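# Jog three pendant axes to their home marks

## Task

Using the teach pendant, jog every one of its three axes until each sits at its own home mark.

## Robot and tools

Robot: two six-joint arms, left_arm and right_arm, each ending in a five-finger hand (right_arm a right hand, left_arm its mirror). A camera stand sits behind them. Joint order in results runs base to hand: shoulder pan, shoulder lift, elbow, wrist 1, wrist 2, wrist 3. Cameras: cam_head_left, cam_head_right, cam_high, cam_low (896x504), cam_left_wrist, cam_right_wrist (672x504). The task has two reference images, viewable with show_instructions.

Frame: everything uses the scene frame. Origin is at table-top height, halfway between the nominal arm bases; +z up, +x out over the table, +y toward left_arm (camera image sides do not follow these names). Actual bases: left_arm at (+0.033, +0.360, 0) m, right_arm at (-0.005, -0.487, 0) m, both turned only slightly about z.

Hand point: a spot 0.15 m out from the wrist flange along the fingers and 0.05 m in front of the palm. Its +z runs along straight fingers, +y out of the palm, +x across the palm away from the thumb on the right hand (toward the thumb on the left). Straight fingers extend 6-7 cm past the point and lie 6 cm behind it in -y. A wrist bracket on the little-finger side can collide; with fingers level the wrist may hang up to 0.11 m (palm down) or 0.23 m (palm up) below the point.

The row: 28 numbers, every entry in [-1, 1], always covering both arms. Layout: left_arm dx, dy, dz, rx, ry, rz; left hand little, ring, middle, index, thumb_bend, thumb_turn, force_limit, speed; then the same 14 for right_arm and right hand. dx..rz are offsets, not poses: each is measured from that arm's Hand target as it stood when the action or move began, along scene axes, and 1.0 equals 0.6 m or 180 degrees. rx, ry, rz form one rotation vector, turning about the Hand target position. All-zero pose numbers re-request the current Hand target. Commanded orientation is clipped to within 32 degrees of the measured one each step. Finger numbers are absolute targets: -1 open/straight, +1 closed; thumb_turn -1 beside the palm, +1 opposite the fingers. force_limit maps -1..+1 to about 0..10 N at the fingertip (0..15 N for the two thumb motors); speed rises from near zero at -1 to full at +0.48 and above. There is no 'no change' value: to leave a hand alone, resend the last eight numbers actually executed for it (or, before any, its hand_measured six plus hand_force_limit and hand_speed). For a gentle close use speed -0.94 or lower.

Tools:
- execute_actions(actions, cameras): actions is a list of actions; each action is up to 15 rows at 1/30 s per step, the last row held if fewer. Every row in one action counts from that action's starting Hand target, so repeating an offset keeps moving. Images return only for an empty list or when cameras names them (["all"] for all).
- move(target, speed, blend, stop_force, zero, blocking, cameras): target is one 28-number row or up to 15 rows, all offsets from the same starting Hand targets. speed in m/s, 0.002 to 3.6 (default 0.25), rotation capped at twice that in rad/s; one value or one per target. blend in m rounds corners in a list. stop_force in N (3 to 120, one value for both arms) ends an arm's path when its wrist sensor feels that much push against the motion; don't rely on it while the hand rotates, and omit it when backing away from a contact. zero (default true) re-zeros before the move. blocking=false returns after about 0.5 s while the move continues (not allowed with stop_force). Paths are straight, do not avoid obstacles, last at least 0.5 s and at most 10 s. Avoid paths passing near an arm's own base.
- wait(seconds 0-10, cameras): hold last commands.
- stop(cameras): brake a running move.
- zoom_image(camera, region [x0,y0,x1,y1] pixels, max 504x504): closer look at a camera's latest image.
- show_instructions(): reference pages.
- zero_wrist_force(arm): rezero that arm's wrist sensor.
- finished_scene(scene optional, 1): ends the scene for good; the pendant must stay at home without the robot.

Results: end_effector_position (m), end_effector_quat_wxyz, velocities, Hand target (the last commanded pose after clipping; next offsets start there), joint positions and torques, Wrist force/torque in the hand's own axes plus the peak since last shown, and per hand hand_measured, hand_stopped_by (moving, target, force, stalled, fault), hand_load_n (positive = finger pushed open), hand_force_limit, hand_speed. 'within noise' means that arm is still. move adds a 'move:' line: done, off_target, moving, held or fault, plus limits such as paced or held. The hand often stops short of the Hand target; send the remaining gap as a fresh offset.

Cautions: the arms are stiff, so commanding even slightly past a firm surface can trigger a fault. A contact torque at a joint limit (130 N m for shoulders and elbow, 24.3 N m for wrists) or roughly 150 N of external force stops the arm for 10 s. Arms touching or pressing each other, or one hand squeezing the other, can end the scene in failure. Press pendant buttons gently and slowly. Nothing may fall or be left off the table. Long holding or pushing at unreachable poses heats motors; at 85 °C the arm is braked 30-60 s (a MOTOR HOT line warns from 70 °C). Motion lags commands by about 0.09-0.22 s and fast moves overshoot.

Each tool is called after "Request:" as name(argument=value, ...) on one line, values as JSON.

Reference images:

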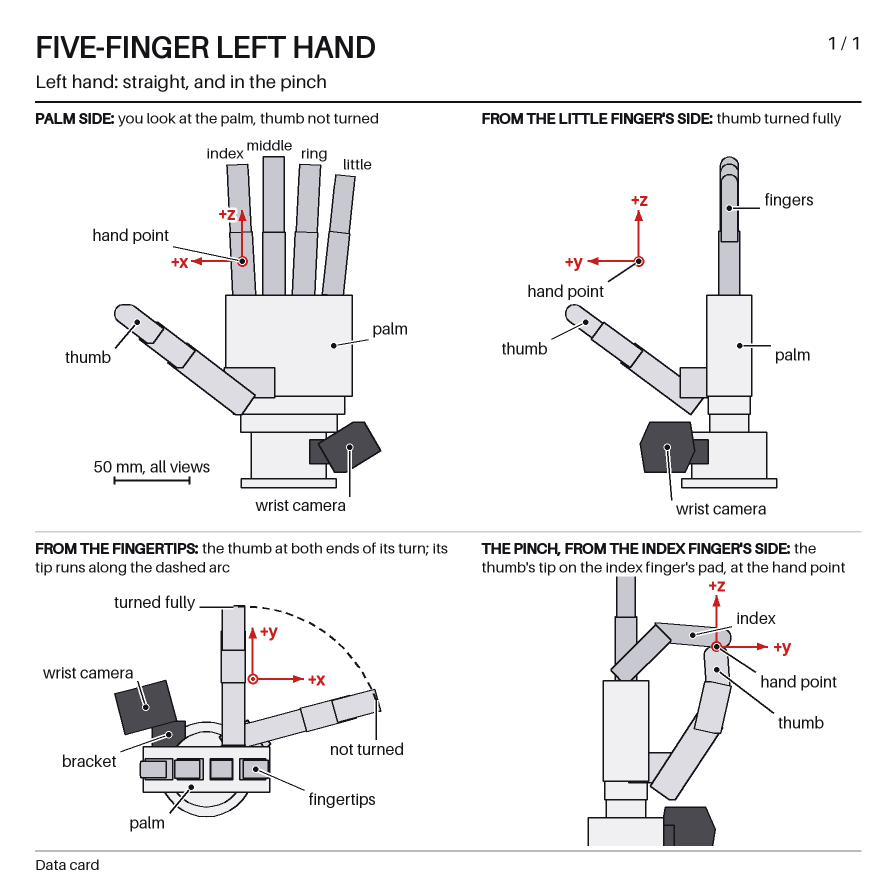

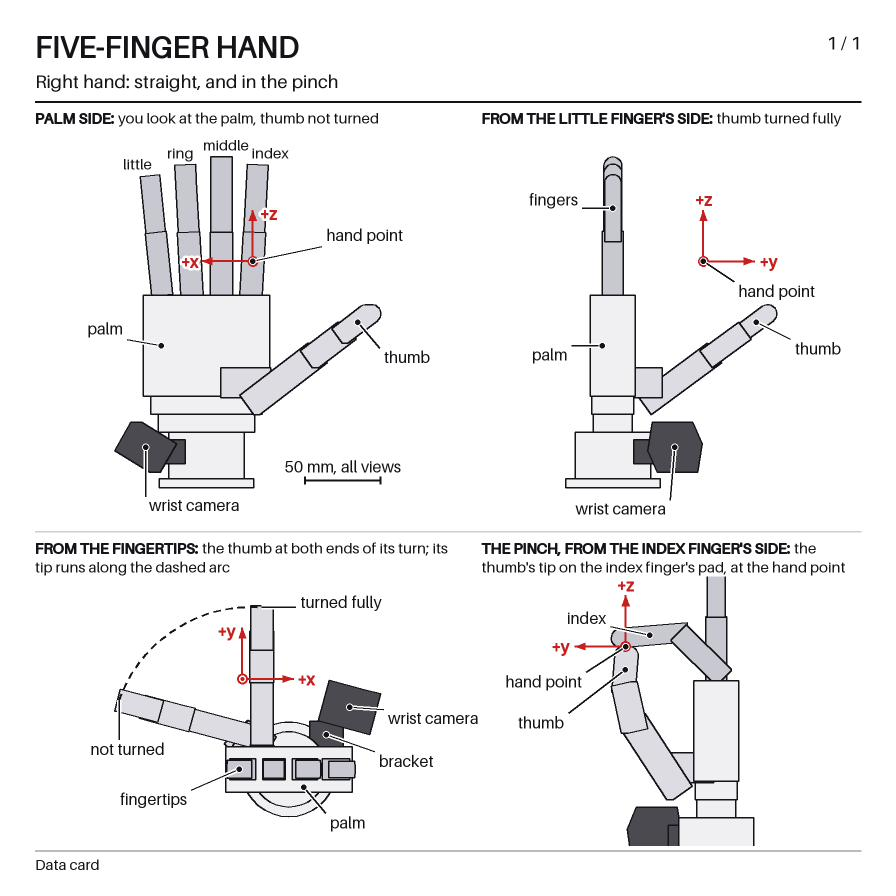

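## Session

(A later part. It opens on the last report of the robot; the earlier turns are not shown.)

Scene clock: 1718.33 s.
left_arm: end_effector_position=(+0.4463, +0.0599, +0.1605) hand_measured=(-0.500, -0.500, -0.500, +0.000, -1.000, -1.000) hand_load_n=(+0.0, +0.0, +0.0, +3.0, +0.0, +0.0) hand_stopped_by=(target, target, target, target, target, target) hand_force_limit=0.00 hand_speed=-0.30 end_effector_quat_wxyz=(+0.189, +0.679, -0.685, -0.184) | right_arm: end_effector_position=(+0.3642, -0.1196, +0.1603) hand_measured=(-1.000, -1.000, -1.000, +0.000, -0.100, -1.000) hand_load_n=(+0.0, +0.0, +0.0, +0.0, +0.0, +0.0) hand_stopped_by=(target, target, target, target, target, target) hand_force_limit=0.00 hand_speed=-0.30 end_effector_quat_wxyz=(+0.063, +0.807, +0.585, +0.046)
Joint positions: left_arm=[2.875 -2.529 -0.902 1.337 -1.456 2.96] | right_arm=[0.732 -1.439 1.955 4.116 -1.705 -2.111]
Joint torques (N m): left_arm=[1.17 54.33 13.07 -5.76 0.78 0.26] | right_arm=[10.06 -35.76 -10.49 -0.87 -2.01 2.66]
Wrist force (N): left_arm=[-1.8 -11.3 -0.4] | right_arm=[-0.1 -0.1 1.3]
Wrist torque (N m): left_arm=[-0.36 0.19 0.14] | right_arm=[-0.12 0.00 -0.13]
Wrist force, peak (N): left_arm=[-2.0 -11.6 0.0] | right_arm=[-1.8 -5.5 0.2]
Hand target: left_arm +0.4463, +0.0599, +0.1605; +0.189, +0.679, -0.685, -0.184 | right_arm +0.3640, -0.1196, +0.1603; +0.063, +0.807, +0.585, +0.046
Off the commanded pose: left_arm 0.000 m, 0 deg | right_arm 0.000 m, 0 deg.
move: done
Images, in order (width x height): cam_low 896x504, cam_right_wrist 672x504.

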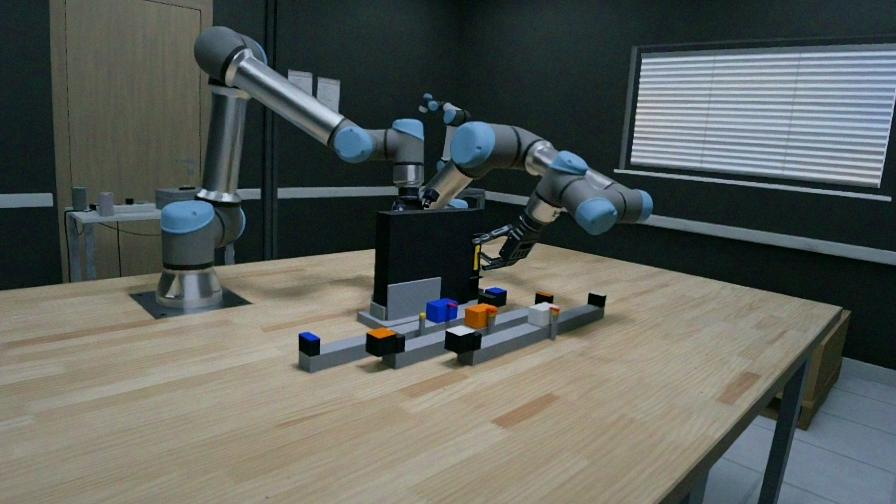

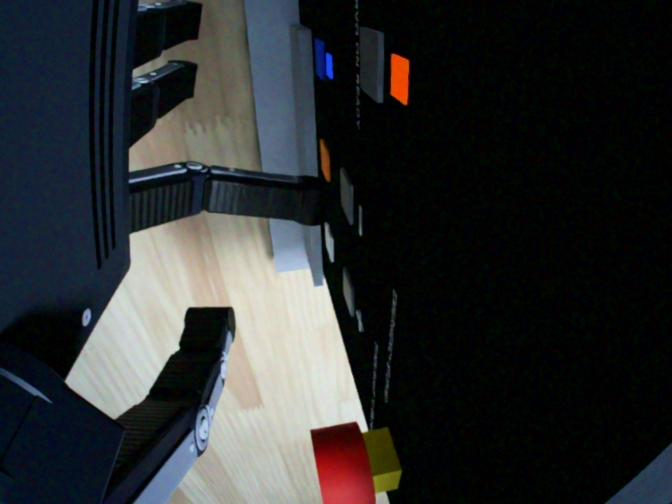

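Request:
move(target=[0, 0, 0, 0, 0, 0, -0.5, -0.5, -0.5, 0, -1, -1, 0, -0.3, 0.0117, 0, 0, 0, 0, 0, -1, -1, -1, 0, -0.1, -1, 0, -0.3], speed=0.02, cameras=[])

Request:
wait(seconds=8, cameras=["cam_low"])

Request:
zoom_image(camera="cam_low", region=[400, 270, 620, 370])

Request:
wait(seconds=4.5, cameras=["cam_low"])

Request:
move(target=[0, 0, 0, 0, 0, 0, -0.5, -0.5, -0.5, 0, -1, -1, 0, -0.3, -0.0117, 0, 0, 0, 0, 0, -1, -1, -1, 0, -0.1, -1, 0, -0.3], speed=0.03, cameras=["cam_low", "cam_high", "cam_left_wrist"])

Request:
zoom_image(camera="cam_low", region=[400, 270, 620, 370])

Request:
zoom_image(camera="cam_low", region=[402, 295, 442, 345])

Request:
zoom_image(camera="cam_high", region=[380, 150, 450, 210])

Scene clock: 1731.53 s.
left_arm: end_effector_position=(+0.4463, +0.0599, +0.1605) hand_measured=(-0.500, -0.500, -0.500, +0.000, -1.000, -1.000) hand_load_n=(+0.0, +0.0, +0.0, +3.0, +0.0, +0.0) hand_stopped_by=(target, target, target, target, target, target) hand_force_limit=0.00 hand_speed=-0.30 end_effector_quat_wxyz=(+0.189, +0.679, -0.685, -0.184) | right_arm: end_effector_position=(+0.3708, -0.1197, +0.1602) hand_measured=(-1.000, -1.000, -1.000, +0.000, -0.100, -1.000) hand_load_n=(+0.0, +0.0, +0.0, +0.0, +0.0, +0.0) hand_stopped_by=(target, target, target, target, target, target) hand_force_limit=0.00 hand_speed=-0.30 end_effector_quat_wxyz=(+0.063, +0.807, +0.585, +0.046)
Joint positions: left_arm=[2.875 -2.529 -0.902 1.337 -1.456 2.96] | right_arm=[0.723 -1.43 1.945 4.116 -1.704 -2.12]
Joint torques (N m): left_arm=[-0.2 54.94 13.25 -5.79 0.69 0.22] | right_arm=[-9.26 -14.82 -27.29 -4.07 0.95 -2.68]
Wrist force (N): left_arm=[-1.8 -11.4 -0.2] | right_arm=[-1.5 -4.2 0.5]
Wrist torque (N m): left_arm=[-0.35 0.20 0.14] | right_arm=[-0.17 -0.06 -0.05]
Wrist force, peak (N): left_arm=[-1.9 -11.7 0.2] | right_arm=[-1.5 -4.2 0.5]
Hand target: left_arm +0.4463, +0.0599, +0.1605; +0.189, +0.679, -0.685, -0.184 | right_arm +0.3710, -0.1196, +0.1603; +0.063, +0.807, +0.585, +0.046
Off the commanded pose: left_arm 0.000 m, 0 deg | right_arm 0.000 m, 0 deg.
move: done
No camera images: "cameras" was empty.

Scene clock: 1739.53 s.
left_arm: end_effector_position=(+0.4463, +0.0599, +0.1605) hand_measured=(-0.500, -0.500, -0.500, +0.000, -1.000, -1.000) hand_load_n=(+0.0, +0.0, +0.0, +3.0, +0.0, +0.0) hand_stopped_by=(target, target, target, target, target, target) hand_force_limit=0.00 hand_speed=-0.30 end_effector_quat_wxyz=(+0.189, +0.679, -0.685, -0.184) | right_arm: end_effector_position=(+0.3710, -0.1196, +0.1603) hand_measured=(-1.000, -1.000, -1.000, +0.000, -0.100, -1.000) hand_load_n=(+0.0, +0.0, +0.0, +0.5, +0.0, +0.0) hand_stopped_by=(target, target, target, target, target, target) hand_force_limit=0.00 hand_speed=-0.30 end_effector_quat_wxyz=(+0.063, +0.807, +0.585, +0.046)
Joint positions: left_arm=[2.875 -2.529 -0.902 1.337 -1.456 2.96] | right_arm=[0.723 -1.43 1.945 4.116 -1.704 -2.12]
Joint torques (N m): left_arm=[-0.97 53.53 14.6 -5.51 0.74 0.03] | right_arm=[-9.82 -15.71 -28.17 -4.82 -1.32 -2.43]
Wrist force (N): left_arm=[-2.0 -11.2 -0.8] | right_arm=[-1.8 -4.9 -0.4]
Wrist torque (N m): left_arm=[-0.34 0.20 0.14] | right_arm=[-0.15 -0.05 -0.06]
Wrist force, peak (N): left_arm=[-1.9 -11.8 0.0] | right_arm=[-2.2 -5.6 0.4]
Hand target: left_arm +0.4463, +0.0599, +0.1605; +0.189, +0.679, -0.685, -0.184 | right_arm +0.3710, -0.1196, +0.1603; +0.063, +0.807, +0.585, +0.046
Off the commanded pose: left_arm 0.000 m, 0 deg | right_arm 0.000 m, 0 deg.
wait: 8.00 s; at rest by 0.17 s
Images, in order (width x height): cam_low 896x504.

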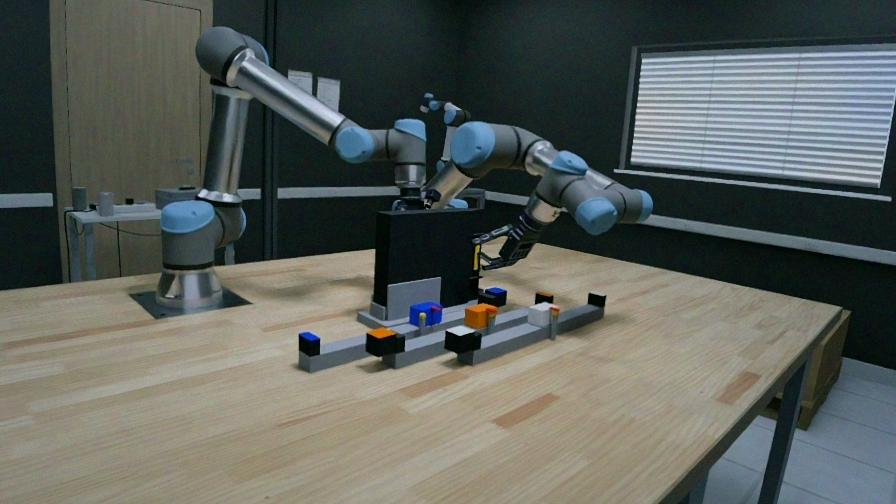

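Scaled by 2.291 from the camera's 896x504 image, which has a finer 1280x720 frame.

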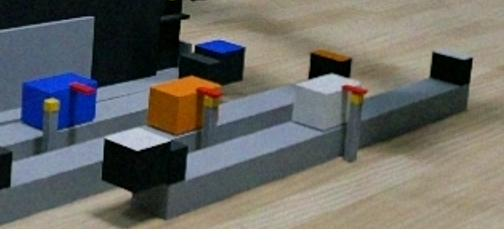

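Scene clock: 1744.03 s.
left_arm: end_effector_position=(+0.4463, +0.0599, +0.1605) hand_measured=(-0.500, -0.500, -0.500, +0.000, -1.000, -1.000) hand_load_n=(+0.0, +0.0, +0.0, +3.0, +0.0, +0.5) hand_stopped_by=(target, target, target, target, target, target) hand_force_limit=0.00 hand_speed=-0.30 end_effector_quat_wxyz=(+0.189, +0.679, -0.685, -0.184) | right_arm: end_effector_position=(+0.3710, -0.1196, +0.1603) hand_measured=(-1.000, -1.000, -1.000, +0.000, -0.100, -1.000) hand_load_n=(+0.0, +0.0, +0.0, +0.5, +0.0, +0.0) hand_stopped_by=(target, target, target, target, target, target) hand_force_limit=0.00 hand_speed=-0.30 end_effector_quat_wxyz=(+0.063, +0.807, +0.585, +0.046)
Joint positions: left_arm=[2.875 -2.529 -0.902 1.337 -1.456 2.96] | right_arm=[0.723 -1.43 1.945 4.116 -1.704 -2.12]
Joint torques (N m): left_arm=[0.48 52.45 13.28 -5.78 0.61 -0.03] | right_arm=[-9.77 -15.91 -27.27 -4.76 -1.98 -2.35]
Wrist force (N): left_arm=[-1.9 -11.6 -0.5] | right_arm=[-1.8 -5.2 -0.2]
Wrist torque (N m): left_arm=[-0.38 0.20 0.14] | right_arm=[-0.17 -0.06 -0.06]
Wrist force, peak (N): left_arm=[-1.7 -11.8 0.0] | right_arm=[-2.1 -5.7 0.5]
Hand target: left_arm +0.4463, +0.0599, +0.1605; +0.189, +0.679, -0.685, -0.184 | right_arm +0.3710, -0.1196, +0.1603; +0.063, +0.807, +0.585, +0.046
Off the commanded pose: left_arm 0.000 m, 0 deg | right_arm 0.000 m, 0 deg.
wait: 4.50 s; at rest by 0.17 s
Images, in order (width x height): cam_low 896x504.

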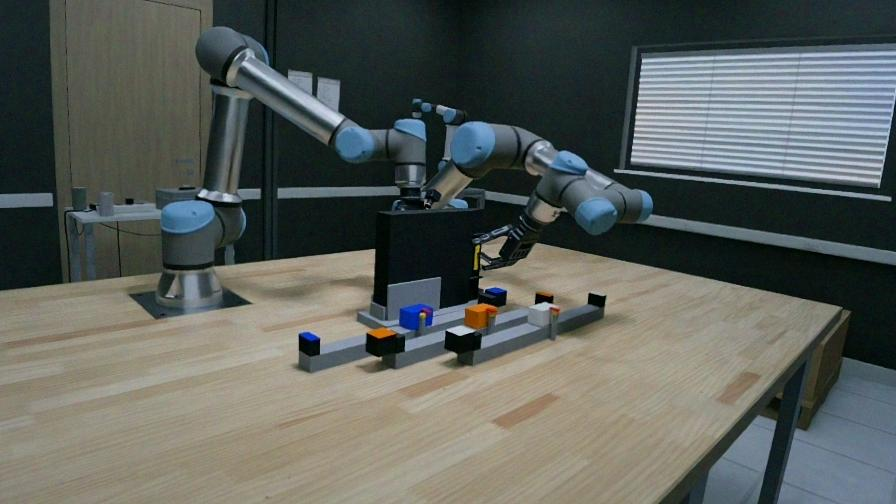

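Scene clock: 1744.77 s.
left_arm: end_effector_position=(+0.4463, +0.0599, +0.1605) hand_measured=(-0.500, -0.500, -0.500, +0.000, -1.000, -1.000) hand_load_n=(+0.0, +0.0, +0.0, +3.0, +0.0, +0.0) hand_stopped_by=(target, target, target, target, target, target) hand_force_limit=0.00 hand_speed=-0.30 end_effector_quat_wxyz=(+0.189, +0.679, -0.685, -0.184) | right_arm: end_effector_position=(+0.3642, -0.1196, +0.1603) hand_measured=(-1.000, -1.000, -1.000, +0.000, -0.100, -1.000) hand_load_n=(+0.0, +0.0, +0.0, +0.0, +0.5, -0.5) hand_stopped_by=(target, target, target, target, target, target) hand_force_limit=0.00 hand_speed=-0.30 end_effector_quat_wxyz=(+0.063, +0.807, +0.585, +0.046)
Joint positions: left_arm=[2.875 -2.529 -0.902 1.337 -1.456 2.96] | right_arm=[0.732 -1.439 1.955 4.116 -1.705 -2.111]
Joint torques (N m): left_arm=[1.46 54.07 13.18 -5.82 0.82 0.51] | right_arm=[6.8 -33.8 -10.32 -1.73 -1.99 2.49]
Wrist force (N): left_arm=[-2.0 -11.2 -0.8] | right_arm=[-0.1 -0.1 1.5]
Wrist torque (N m): left_arm=[-0.37 0.21 0.14] | right_arm=[-0.14 -0.01 -0.12]
Wrist force, peak (N): left_arm=[-1.7 -11.6 0.1] | right_arm=[-2.0 -5.3 0.3]
Hand target: left_arm +0.4463, +0.0599, +0.1605; +0.189, +0.679, -0.685, -0.184 | right_arm +0.3640, -0.1196, +0.1603; +0.063, +0.807, +0.585, +0.046
Off the commanded pose: left_arm 0.000 m, 0 deg | right_arm 0.000 m, 0 deg.
move: done
Images, in order (width x height): cam_high 896x504, cam_low 896x504, cam_left_wrist 672x504.

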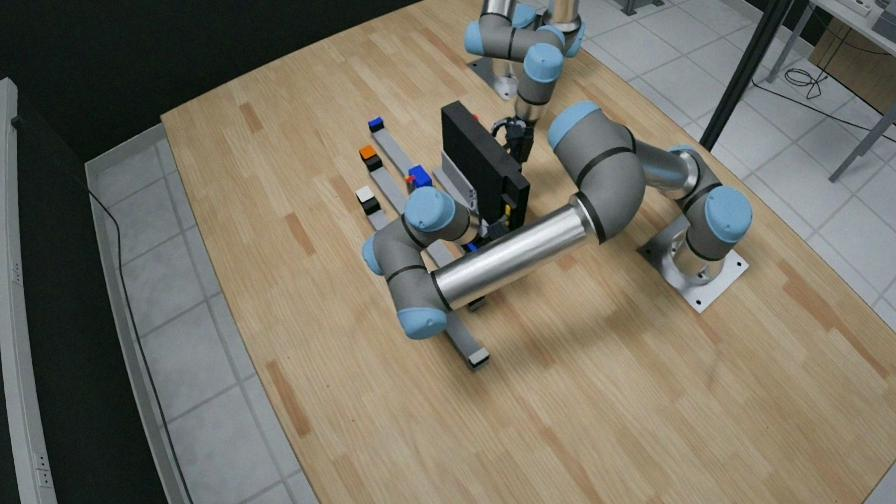

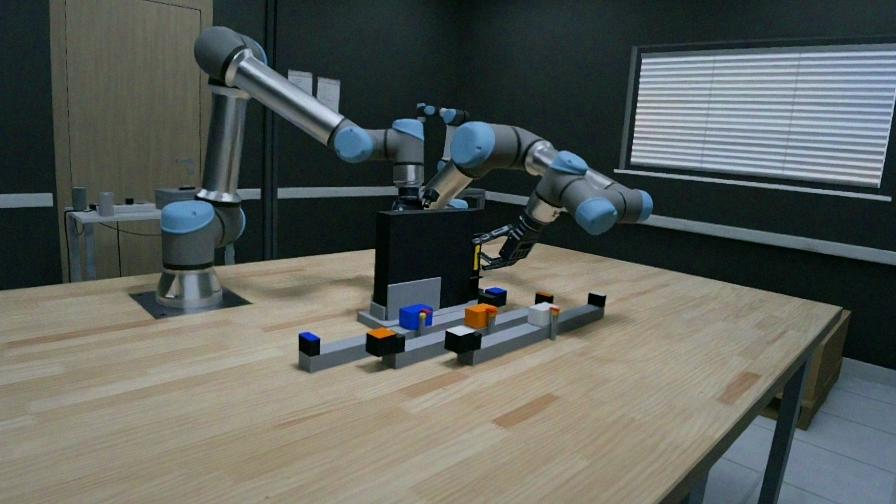

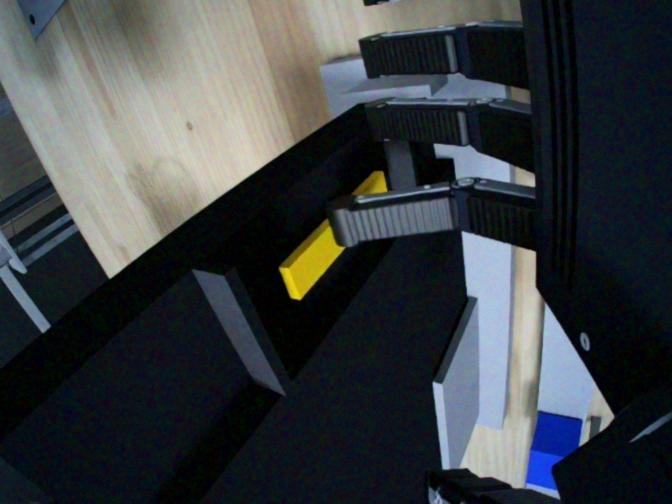

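Scaled by 2.291 from the camera's 896x504 image, which has a finer 1280x720 frame.

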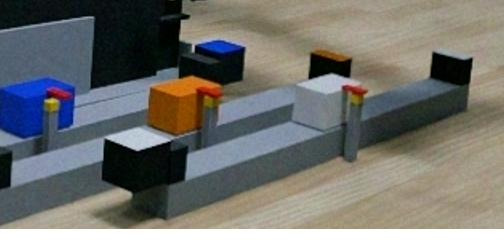

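Scaled by 10.080 from the camera's 896x504 image, which has a finer 1280x720 frame.

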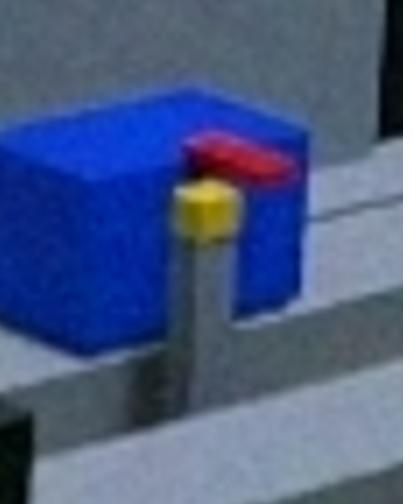

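Scaled by 7.200 from the camera's 896x504 image, which has a finer 1280x720 frame.

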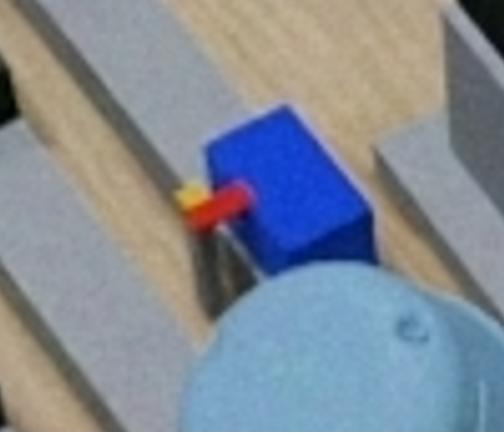

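Request:
move(target=[0, 0, 0, 0, 0, 0, -0.5, -0.5, -0.5, 0, -1, -1, 0, -0.3, 0.0117, 0, 0, 0, 0, 0, -1, -1, -1, 0, -0.1, -1, 0, -0.3], speed=0.02, cameras=[])

Request:
wait(seconds=1.4, cameras=[])

Request:
move(target=[0, 0, 0, 0, 0, 0, -0.5, -0.5, -0.5, 0, -1, -1, 0, -0.3, -0.0117, 0, 0, 0, 0, 0, -1, -1, -1, 0, -0.1, -1, 0, -0.3], speed=0.03, cameras=["cam_low", "cam_high"])

Request:
zoom_image(camera="cam_low", region=[402, 295, 442, 345])

Request:
zoom_image(camera="cam_high", region=[390, 160, 430, 200])

Scene clock: 1756.50 s.
left_arm: end_effector_position=(+0.4463, +0.0599, +0.1605) hand_measured=(-0.500, -0.500, -0.500, +0.000, -1.000, -1.000) hand_load_n=(+0.0, +0.0, +0.0, +3.0, +0.0, +0.0) hand_stopped_by=(target, target, target, target, target, target) hand_force_limit=0.00 hand_speed=-0.30 end_effector_quat_wxyz=(+0.189, +0.679, -0.685, -0.184) | right_arm: end_effector_position=(+0.3708, -0.1197, +0.1602) hand_measured=(-1.000, -1.000, -1.000, +0.000, -0.100, -1.000) hand_load_n=(+0.0, +0.0, +0.0, +0.5, +0.0, +0.0) hand_stopped_by=(target, target, target, target, target, target) hand_force_limit=0.00 hand_speed=-0.30 end_effector_quat_wxyz=(+0.063, +0.807, +0.585, +0.046)
Joint positions: left_arm=[2.875 -2.529 -0.902 1.337 -1.456 2.96] | right_arm=[0.723 -1.43 1.945 4.116 -1.704 -2.12]
Joint torques (N m): left_arm=[0.01 54.94 13.23 -5.87 0.59 0.18] | right_arm=[-8.26 -15.74 -26.6 -3.87 1.02 -2.64]
Wrist force (N): left_arm=[-2.0 -11.1 -1.0] | right_arm=[-1.5 -3.8 -0.4]
Wrist torque (N m): left_arm=[-0.34 0.20 0.14] | right_arm=[-0.15 -0.02 -0.06]
Wrist force, peak (N): left_arm=[-1.8 -11.6 0.0] | right_arm=[-1.4 -4.0 0.5]
Hand target: left_arm +0.4463, +0.0599, +0.1605; +0.189, +0.679, -0.685, -0.184 | right_arm +0.3710, -0.1196, +0.1603; +0.063, +0.807, +0.585, +0.046
Off the commanded pose: left_arm 0.000 m, 0 deg | right_arm 0.000 m, 0 deg.
move: done
No camera images: "cameras" was empty.

Scene clock: 1757.90 s.
left_arm: end_effector_position=(+0.4463, +0.0599, +0.1605) hand_measured=(-0.500, -0.500, -0.500, +0.000, -1.000, -1.000) hand_load_n=(+0.0, +0.5, +0.5, +3.0, +0.0, +0.0) hand_stopped_by=(target, target, target, target, target, target) hand_force_limit=0.00 hand_speed=-0.30 end_effector_quat_wxyz=(+0.189, +0.679, -0.685, -0.184) | right_arm: end_effector_position=(+0.3710, -0.1196, +0.1603) hand_measured=(-1.000, -1.000, -1.000, +0.000, -0.100, -1.000) hand_load_n=(+0.0, +0.0, +0.0, +0.5, +0.0, +0.0) hand_stopped_by=(target, target, target, target, target, target) hand_force_limit=0.00 hand_speed=-0.30 end_effector_quat_wxyz=(+0.063, +0.807, +0.585, +0.046)
Joint positions: left_arm=[2.875 -2.529 -0.902 1.337 -1.456 2.96] | right_arm=[0.723 -1.43 1.945 4.116 -1.704 -2.12]
Joint torques (N m): left_arm=[0.06 53.53 13.02 -5.66 0.85 0.34] | right_arm=[-10.86 -15.15 -28.39 -4.77 0.65 -2.54]
Wrist force (N): left_arm=[-1.9 -11.6 -0.2] | right_arm=[-2.1 -5.3 0.0]
Wrist torque (N m): left_arm=[-0.38 0.21 0.14] | right_arm=[-0.17 -0.02 -0.08]
Wrist force, peak (N): left_arm=[-1.6 -11.7 0.2] | right_arm=[-2.2 -5.5 0.5]
Hand target: left_arm +0.4463, +0.0599, +0.1605; +0.189, +0.679, -0.685, -0.184 | right_arm +0.3710, -0.1196, +0.1603; +0.063, +0.807, +0.585, +0.046
Off the commanded pose: left_arm 0.000 m, 0 deg | right_arm 0.000 m, 0 deg.
wait: 1.40 s; at rest by 0.17 s
No camera images: "cameras" was empty.

Scene clock: 1758.63 s.
left_arm: end_effector_position=(+0.4463, +0.0599, +0.1605) hand_measured=(-0.500, -0.500, -0.500, +0.000, -1.000, -1.000) hand_load_n=(+0.0, +0.0, +0.0, +3.0, +0.0, +0.0) hand_stopped_by=(target, target, target, target, target, target) hand_force_limit=0.00 hand_speed=-0.30 end_effector_quat_wxyz=(+0.189, +0.679, -0.685, -0.184) | right_arm: end_effector_position=(+0.3642, -0.1196, +0.1603) hand_measured=(-1.000, -1.000, -1.000, +0.000, -0.100, -1.000) hand_load_n=(+0.0, +0.0, +0.0, +0.0, +0.0, +0.0) hand_stopped_by=(target, target, target, target, target, target) hand_force_limit=0.00 hand_speed=-0.30 end_effector_quat_wxyz=(+0.063, +0.807, +0.585, +0.046)
Joint positions: left_arm=[2.875 -2.529 -0.902 1.337 -1.456 2.96] | right_arm=[0.732 -1.439 1.955 4.116 -1.705 -2.111]
Joint torques (N m): left_arm=[0.87 54.2 13.48 -5.63 0.67 0.23] | right_arm=[8.1 -34.06 -11.54 -1.5 -2.07 2.5]
Wrist force (N): left_arm=[-1.8 -11.3 -0.1] | right_arm=[0.0 -0.2 1.4]
Wrist torque (N m): left_arm=[-0.35 0.21 0.14] | right_arm=[-0.14 -0.02 -0.12]
Wrist force, peak (N): left_arm=[-2.0 -11.6 -0.5] | right_arm=[-1.9 -5.6 0.4]
Hand target: left_arm +0.4463, +0.0599, +0.1605; +0.189, +0.679, -0.685, -0.184 | right_arm +0.3640, -0.1196, +0.1603; +0.063, +0.807, +0.585, +0.046
Off the commanded pose: left_arm 0.000 m, 0 deg | right_arm 0.000 m, 0 deg.
move: done
Images, in order (width x height): cam_high 896x504, cam_low 896x504.

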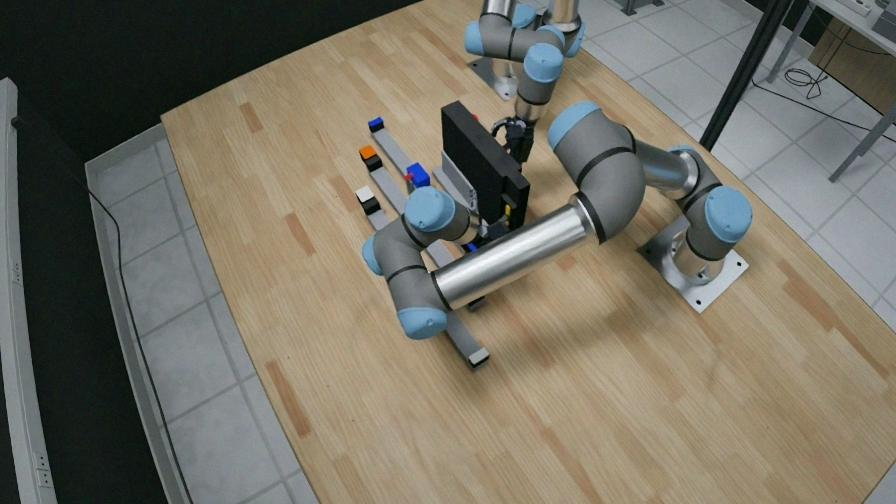

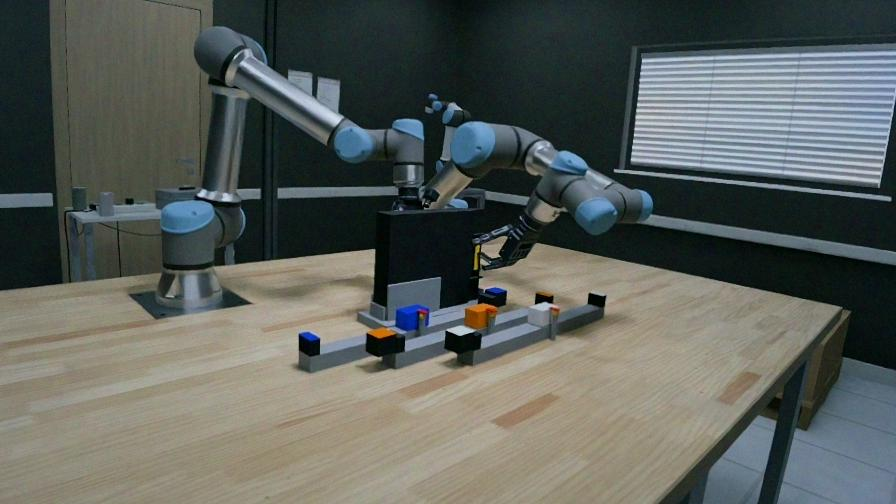

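Scaled by 10.080 from the camera's 896x504 image, which has a finer 1280x720 frame.

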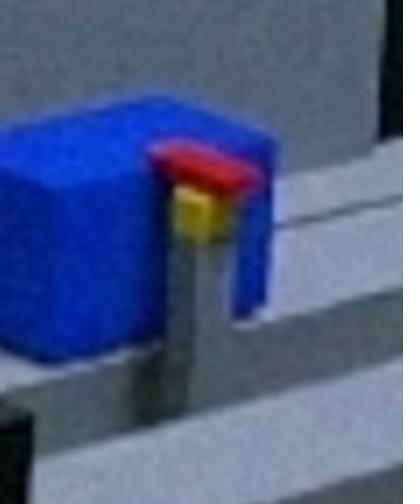

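Scaled by 12.600 from the camera's 896x504 image, which has a finer 1280x720 frame.

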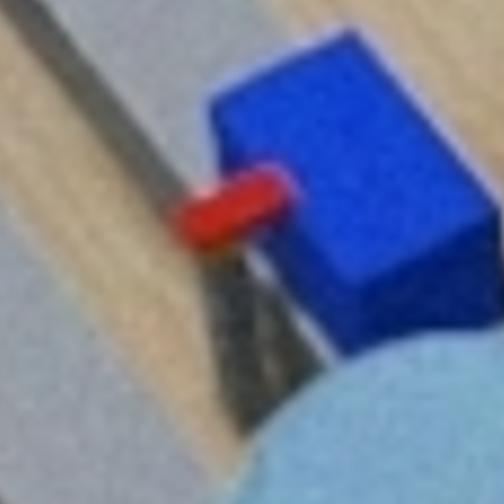

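Request:
move(target=[0, 0, 0, 0, 0, 0, -0.5, -0.5, -0.5, 0, -1, -1, 0, -0.3, 0.0117, 0, 0, 0, 0, 0, -1, -1, -1, 0, -0.1, -1, 0, -0.3], speed=0.02, cameras=[])

Request:
move(target=[0, 0, 0, 0, 0, 0, -0.5, -0.5, -0.5, 0, -1, -1, 0, -0.3, -0.0117, 0, 0, 0, 0, 0, -1, -1, -1, 0, -0.1, -1, 0, -0.3], speed=0.03, cameras=["cam_low", "cam_high"])

Request:
zoom_image(camera="cam_low", region=[402, 295, 442, 345])

Request:
zoom_image(camera="cam_high", region=[390, 160, 430, 200])

Scene clock: 1777.30 s.
left_arm: end_effector_position=(+0.4463, +0.0599, +0.1605) hand_measured=(-0.500, -0.500, -0.500, +0.000, -1.000, -1.000) hand_load_n=(+0.0, +0.0, +0.0, +3.0, +0.0, +0.0) hand_stopped_by=(target, target, target, target, target, target) hand_force_limit=0.00 hand_speed=-0.30 end_effector_quat_wxyz=(+0.189, +0.679, -0.685, -0.184) | right_arm: end_effector_position=(+0.3708, -0.1197, +0.1602) hand_measured=(-1.000, -1.000, -1.000, +0.000, -0.100, -1.000) hand_load_n=(+0.0, +0.0, +0.0, +0.5, +0.0, +0.0) hand_stopped_by=(target, target, target, target, target, target) hand_force_limit=0.00 hand_speed=-0.30 end_effector_quat_wxyz=(+0.063, +0.807, +0.585, +0.046) end_effector_velocity=(+0.003, +0.000, +0.001) end_effector_angular_velocity=(+0.001, -0.001, -0.002)
Joint positions: left_arm=[2.875 -2.529 -0.902 1.337 -1.456 2.96] | right_arm=[0.723 -1.43 1.945 4.116 -1.704 -2.12]
Joint velocities: left_arm=[within noise] | right_arm=[-0.005 0.003 -0.005 0 0 -0.003]
Joint torques (N m): left_arm=[0.66 54.14 13.39 -5.91 0.88 0.2] | right_arm=[-11.03 -14.99 -27.19 -3.88 1.14 -2.52]
Wrist force (N): left_arm=[-1.8 -11.5 0.0] | right_arm=[-1.7 -4.3 0.7]
Wrist torque (N m): left_arm=[-0.37 0.20 0.14] | right_arm=[-0.17 -0.04 -0.06]
Wrist force, peak (N): left_arm=[-1.7 -11.6 -0.2] | right_arm=[-1.7 -4.3 0.7]
Hand target: left_arm +0.4463, +0.0599, +0.1605; +0.189, +0.679, -0.685, -0.184 | right_arm +0.3710, -0.1196, +0.1603; +0.063, +0.807, +0.585, +0.046
Off the commanded pose: left_arm 0.000 m, 0 deg | right_arm 0.000 m, 0 deg.
move: done
No camera images: "cameras" was empty.

Scene clock: 1778.03 s.
left_arm: end_effector_position=(+0.4463, +0.0599, +0.1605) hand_measured=(-0.500, -0.500, -0.500, +0.000, -1.000, -1.000) hand_load_n=(+0.5, +0.0, +0.0, +3.0, +0.0, +0.0) hand_stopped_by=(target, target, target, target, target, target) hand_force_limit=0.00 hand_speed=-0.30 end_effector_quat_wxyz=(+0.189, +0.679, -0.685, -0.184) | right_arm: end_effector_position=(+0.3642, -0.1196, +0.1603) hand_measured=(-1.000, -1.000, -1.000, +0.000, -0.100, -1.000) hand_load_n=(+0.0, +0.0, +0.0, +0.0, +0.0, +0.0) hand_stopped_by=(target, target, target, target, target, target) hand_force_limit=0.00 hand_speed=-0.30 end_effector_quat_wxyz=(+0.063, +0.807, +0.585, +0.046)
Joint positions: left_arm=[2.875 -2.529 -0.902 1.337 -1.456 2.96] | right_arm=[0.732 -1.439 1.955 4.116 -1.705 -2.111]
Joint torques (N m): left_arm=[1.42 55.74 13.61 -5.57 0.87 0.14] | right_arm=[8.03 -35.36 -11.49 -2.83 -1.98 2.45]
Wrist force (N): left_arm=[-2.0 -11.1 -0.8] | right_arm=[-0.1 -0.2 1.3]
Wrist torque (N m): left_arm=[-0.35 0.22 0.14] | right_arm=[-0.14 0.00 -0.13]
Wrist force, peak (N): left_arm=[-1.9 -11.5 0.1] | right_arm=[-1.8 -4.7 0.6]
Hand target: left_arm +0.4463, +0.0599, +0.1605; +0.189, +0.679, -0.685, -0.184 | right_arm +0.3640, -0.1196, +0.1603; +0.063, +0.807, +0.585, +0.046
Off the commanded pose: left_arm 0.000 m, 0 deg | right_arm 0.000 m, 0 deg.
move: done
Images, in order (width x height): cam_high 896x504, cam_low 896x504.

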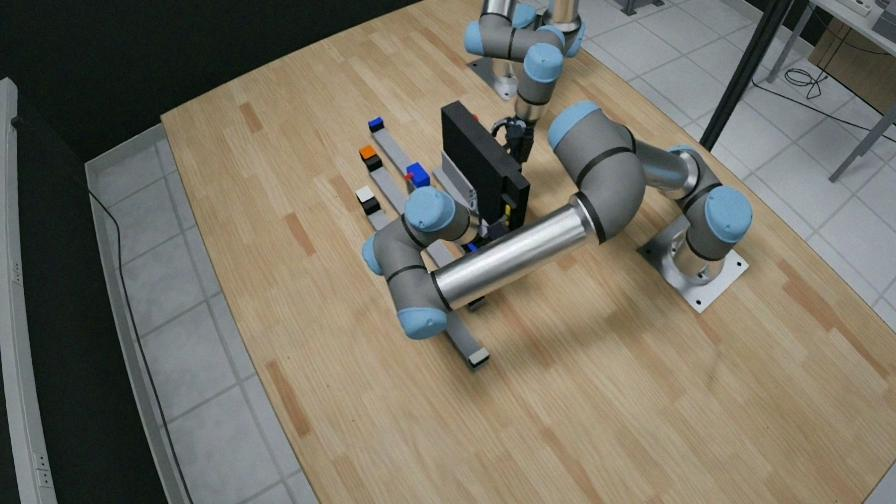

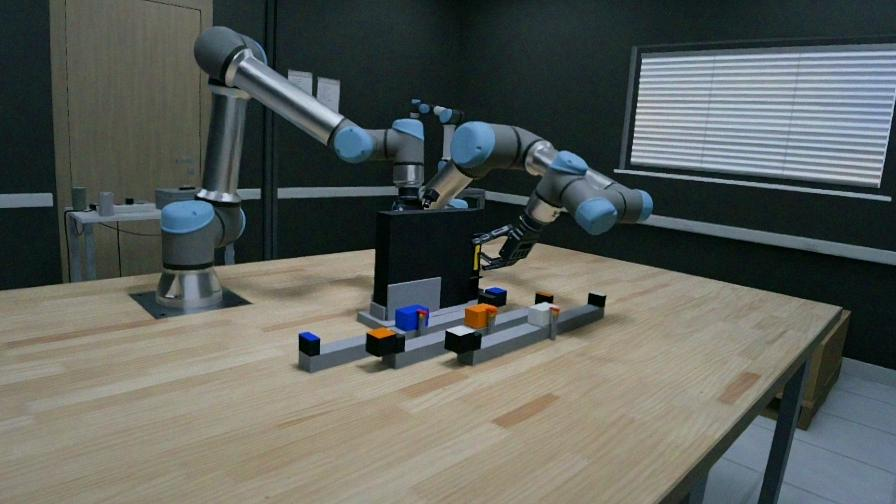

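Scaled by 10.080 from the camera's 896x504 image, which has a finer 1280x720 frame.

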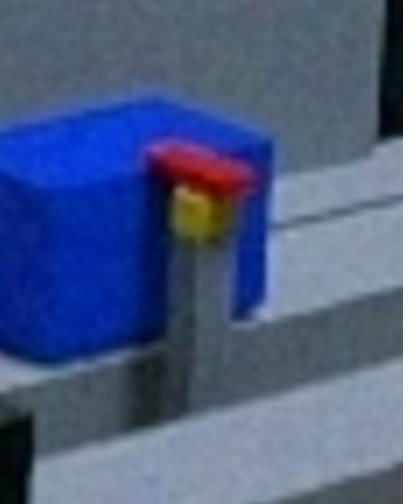

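Scaled by 12.600 from the camera's 896x504 image, which has a finer 1280x720 frame.

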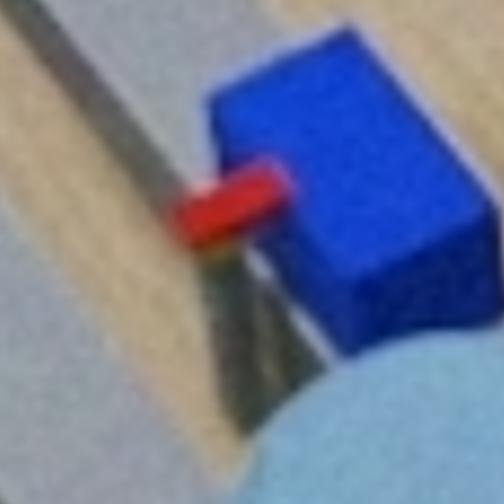

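Request:
move(target=[0, 0, 0, 0, 0, 0, -0.5, -0.5, -0.5, 0, -1, -1, 0, -0.3, 0.0117, 0, 0, 0, 0, 0, -1, -1, -1, 0, -0.1, -1, 0, -0.3], speed=0.02, cameras=[])

Request:
move(target=[0, 0, 0, 0, 0, 0, -0.5, -0.5, -0.5, 0, -1, -1, 0, -0.3, -0.0333, 0, 0, 0, 0, 0, -1, -1, -1, 0, -0.1, -1, 0, -0.3], speed=0.03, cameras=["cam_low", "cam_high", "cam_right_wrist"])

Request:
zoom_image(camera="cam_low", region=[402, 295, 442, 345])

Request:
zoom_image(camera="cam_high", region=[390, 160, 430, 200])

Scene clock: 1799.87 s.
left_arm: end_effector_position=(+0.4463, +0.0599, +0.1605) hand_measured=(-0.500, -0.500, -0.500, +0.000, -1.000, -1.000) hand_load_n=(+0.0, +0.0, +0.0, +3.0, +0.0, +0.0) hand_stopped_by=(target, target, target, target, target, target) hand_force_limit=0.00 hand_speed=-0.30 end_effector_quat_wxyz=(+0.189, +0.679, -0.685, -0.184) | right_arm: end_effector_position=(+0.3708, -0.1197, +0.1602) hand_measured=(-1.000, -1.000, -1.000, +0.000, -0.100, -1.000) hand_load_n=(+0.0, +0.0, +0.0, +0.5, +0.0, +0.0) hand_stopped_by=(target, target, target, target, target, target) hand_force_limit=0.00 hand_speed=-0.30 end_effector_quat_wxyz=(+0.063, +0.807, +0.585, +0.046) end_effector_velocity=(+0.003, -0.001, -0.001) end_effector_angular_velocity=(+0.000, +0.001, -0.003)
Joint positions: left_arm=[2.875 -2.529 -0.902 1.337 -1.456 2.96] | right_arm=[0.723 -1.43 1.945 4.116 -1.704 -2.12]
Joint velocities: left_arm=[within noise] | right_arm=[-0.005 0.003 -0.002 -0.001 0.001 -0.003]
Joint torques (N m): left_arm=[0.92 55.1 15.92 -5.63 0.88 0.2] | right_arm=[-8.94 -14.97 -29.08 -4.08 1 -2.52]
Wrist force (N): left_arm=[-2.0 -11.4 -0.7] | right_arm=[-1.6 -4.1 0.2]
Wrist torque (N m): left_arm=[-0.37 0.21 0.14] | right_arm=[-0.18 -0.03 -0.06]
Wrist force, peak (N): left_arm=[-1.7 -11.6 0.1] | right_arm=[-1.6 -4.1 0.2]
Hand target: left_arm +0.4463, +0.0599, +0.1605; +0.189, +0.679, -0.685, -0.184 | right_arm +0.3710, -0.1196, +0.1603; +0.063, +0.807, +0.585, +0.046
Off the commanded pose: left_arm 0.000 m, 0 deg | right_arm 0.000 m, 0 deg.
move: done
No camera images: "cameras" was empty.

Scene clock: 1800.87 s.
left_arm: end_effector_position=(+0.4463, +0.0599, +0.1605) hand_measured=(-0.500, -0.500, -0.500, +0.000, -1.000, -1.000) hand_load_n=(+0.0, +0.0, +0.0, +3.0, +0.0, +0.0) hand_stopped_by=(target, target, target, target, target, target) hand_force_limit=0.00 hand_speed=-0.30 end_effector_quat_wxyz=(+0.189, +0.679, -0.685, -0.184) | right_arm: end_effector_position=(+0.3513, -0.1196, +0.1603) hand_measured=(-1.000, -1.000, -1.000, +0.000, -0.100, -1.000) hand_load_n=(+0.0, +0.0, +0.0, +0.0, +0.0, -0.5) hand_stopped_by=(target, target, target, target, target, target) hand_force_limit=0.00 hand_speed=-0.30 end_effector_quat_wxyz=(+0.063, +0.807, +0.585, +0.046) end_effector_velocity=(-0.003, +0.001, +0.001) end_effector_angular_velocity=(+0.002, -0.001, +0.002)
Joint positions: left_arm=[2.875 -2.529 -0.902 1.337 -1.456 2.96] | right_arm=[0.749 -1.455 1.973 4.116 -1.706 -2.093]
Joint velocities: left_arm=[within noise] | right_arm=[0.005 -0.003 0.001 0.001 0 0.003]
Joint torques (N m): left_arm=[-0.73 53.82 14.06 -5.68 0.76 -0.02] | right_arm=[8.92 -33.93 -10.46 -0.57 -2.09 2.53]
Wrist force (N): left_arm=[-1.8 -11.4 -0.1] | right_arm=[-0.1 -0.1 1.3]
Wrist torque (N m): left_arm=[-0.37 0.20 0.14] | right_arm=[-0.13 -0.01 -0.12]
Wrist force, peak (N): left_arm=[-1.8 -11.6 0.1] | right_arm=[-1.7 -4.5 0.7]
Hand target: left_arm +0.4463, +0.0599, +0.1605; +0.189, +0.679, -0.685, -0.184 | right_arm +0.3510, -0.1196, +0.1603; +0.063, +0.807, +0.585, +0.046
Off the commanded pose: left_arm 0.000 m, 0 deg | right_arm 0.000 m, 0 deg.
move: done
Images, in order (width x height): cam_high 896x504, cam_low 896x504, cam_right_wrist 672x504.

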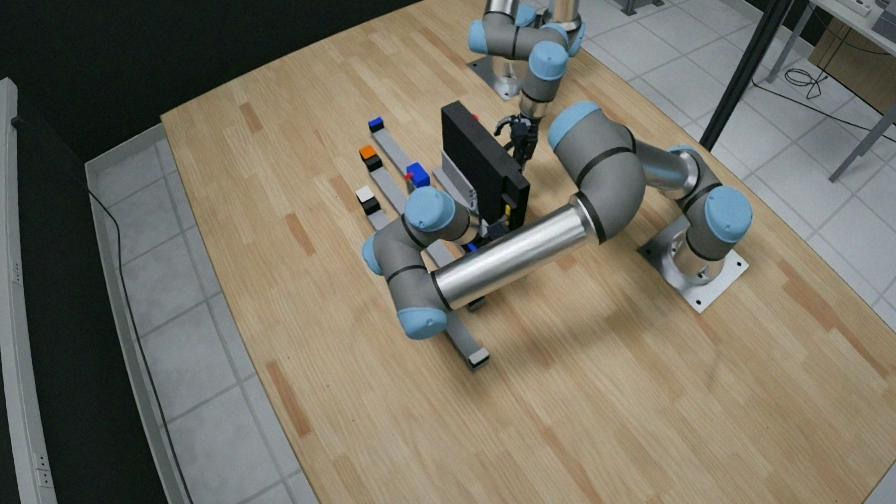

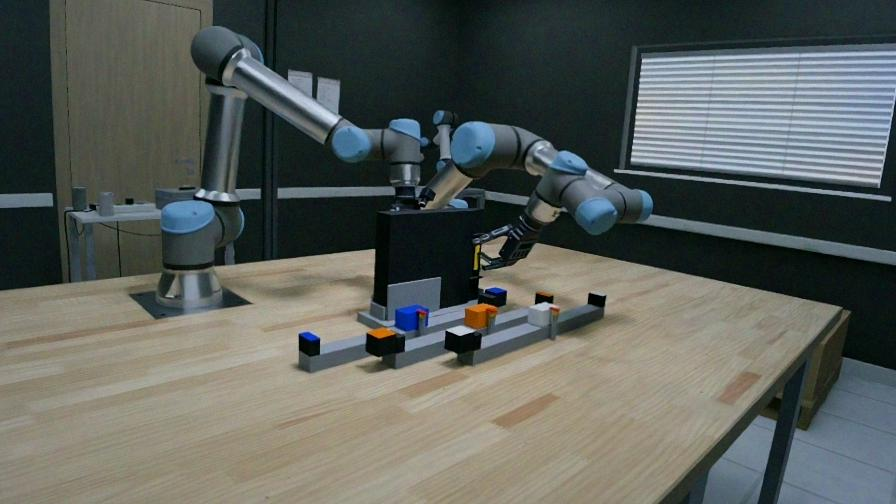

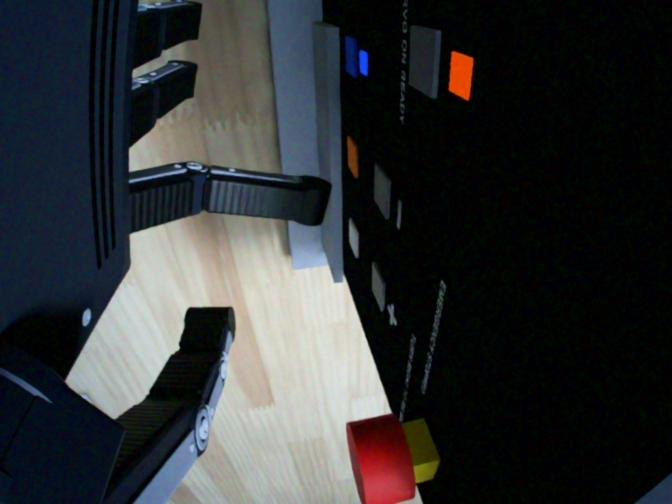

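Scaled by 10.080 from the camera's 896x504 image, which has a finer 1280x720 frame.

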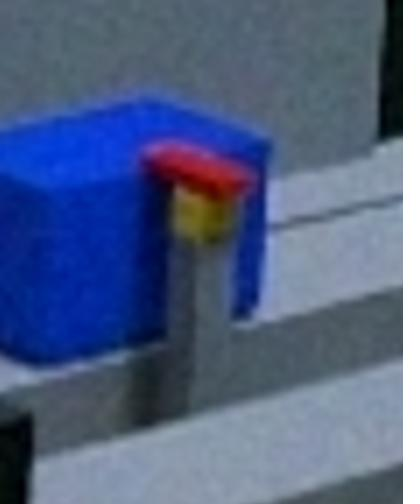

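Scaled by 12.600 from the camera's 896x504 image, which has a finer 1280x720 frame.

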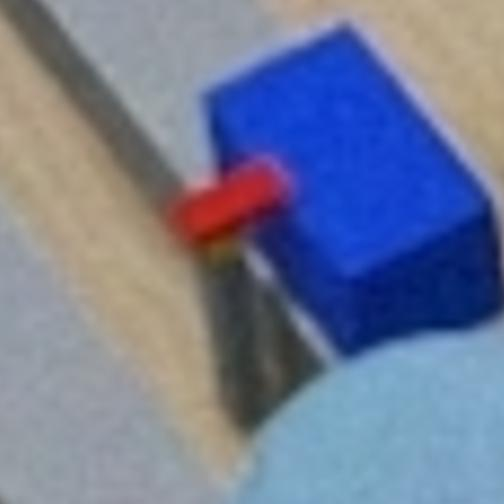

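Request:
move(target=[[0, 0, 0, 0, 0, 0, -0.5, -0.5, -0.5, 0, -1, -1, 0, -0.3, -0.068, 0, 0, 0, 0, 0, -1, -1, -1, 0, -0.1, -1, 0, -0.3], [0, 0, 0, 0, 0, 0, -0.5, -0.5, -0.5, 0, -1, -1, 0, -0.3, -0.068, -0.033, 0.333, 0, 0, 0, -1, -1, -1, 0, -0.1, -1, 0, -0.3], [0, 0, 0, 0, 0, 0, -0.5, -0.5, -0.5, 0, -1, -1, 0, -0.3, -0.058, -0.078, 0.35, 0, 0, 0.439, -1, -1, -1, 0, -0.1, -1, 0, -0.3]], speed=0.2, blend=[0.02, 0.02, 0], cameras=["cam_right_wrist", "cam_head_left", "cam_high"])

Scene clock: 1830.43 s.
left_arm: end_effector_position=(+0.4463, +0.0599, +0.1605) hand_measured=(-0.500, -0.500, -0.500, +0.000, -1.000, -1.000) hand_load_n=(+0.0, +0.0, +0.5, +3.0, +0.0, +0.0) hand_stopped_by=(target, target, target, target, target, target) hand_force_limit=0.00 hand_speed=-0.30 end_effector_quat_wxyz=(+0.189, +0.679, -0.685, -0.184) | right_arm: end_effector_position=(+0.3162, -0.1664, +0.3703) hand_measured=(-1.000, -1.000, -1.000, +0.000, -0.100, -1.000) hand_load_n=(+0.0, +0.0, +0.0, +0.0, +0.0, +0.0) hand_stopped_by=(target, target, target, target, target, target) hand_force_limit=0.00 hand_speed=-0.30 end_effector_quat_wxyz=(+0.020, +0.250, +0.965, +0.076)
Joint positions: left_arm=[2.875 -2.529 -0.902 1.337 -1.456 2.96] | right_arm=[0.415 -1.967 1.862 4.694 -1.475 -3.796]
Joint torques (N m): left_arm=[0.02 53.04 13.31 -5.69 0.85 0.03] | right_arm=[-8.68 -16.21 -28.53 -0.51 1.95 -2.59]
Wrist force (N): left_arm=[-2.0 -11.2 -1.1] | right_arm=[-0.2 0.0 1.3]
Wrist torque (N m): left_arm=[-0.34 0.21 0.14] | right_arm=[-0.12 0.01 -0.02]
Wrist force, peak (N): left_arm=[-1.9 -11.7 0.1] | right_arm=[-0.2 -1.2 2.0]
Hand target: left_arm +0.4463, +0.0599, +0.1605; +0.189, +0.679, -0.685, -0.184 | right_arm +0.3162, -0.1664, +0.3703; +0.020, +0.250, +0.965, +0.076
Off the commanded pose: left_arm 0.000 m, 0 deg | right_arm 0.000 m, 0 deg.
move: done
Images, in order (width x height): cam_head_left 896x504, cam_high 896x504, cam_right_wrist 672x504.

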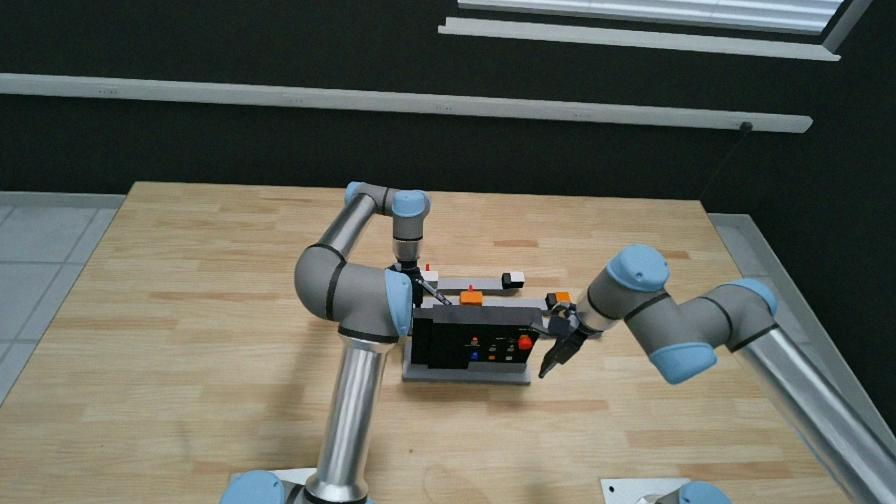

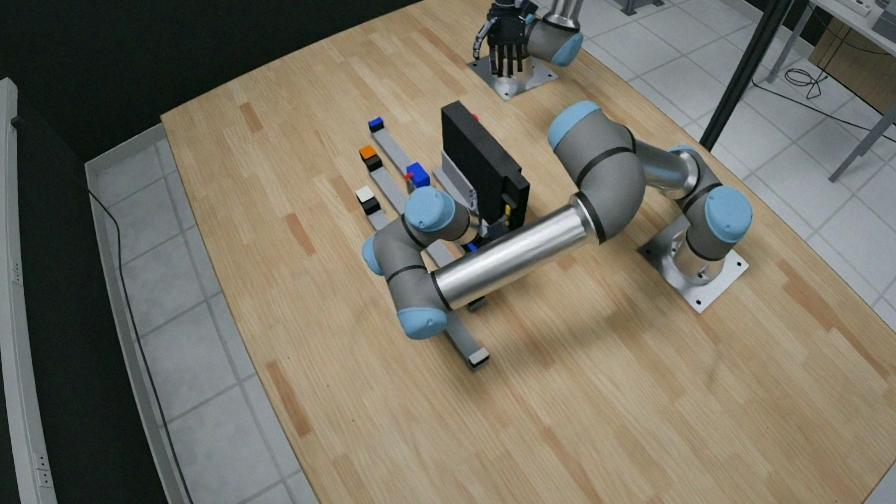

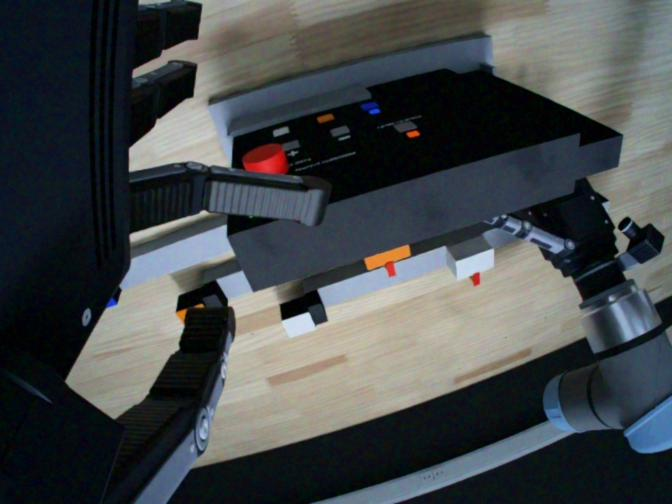

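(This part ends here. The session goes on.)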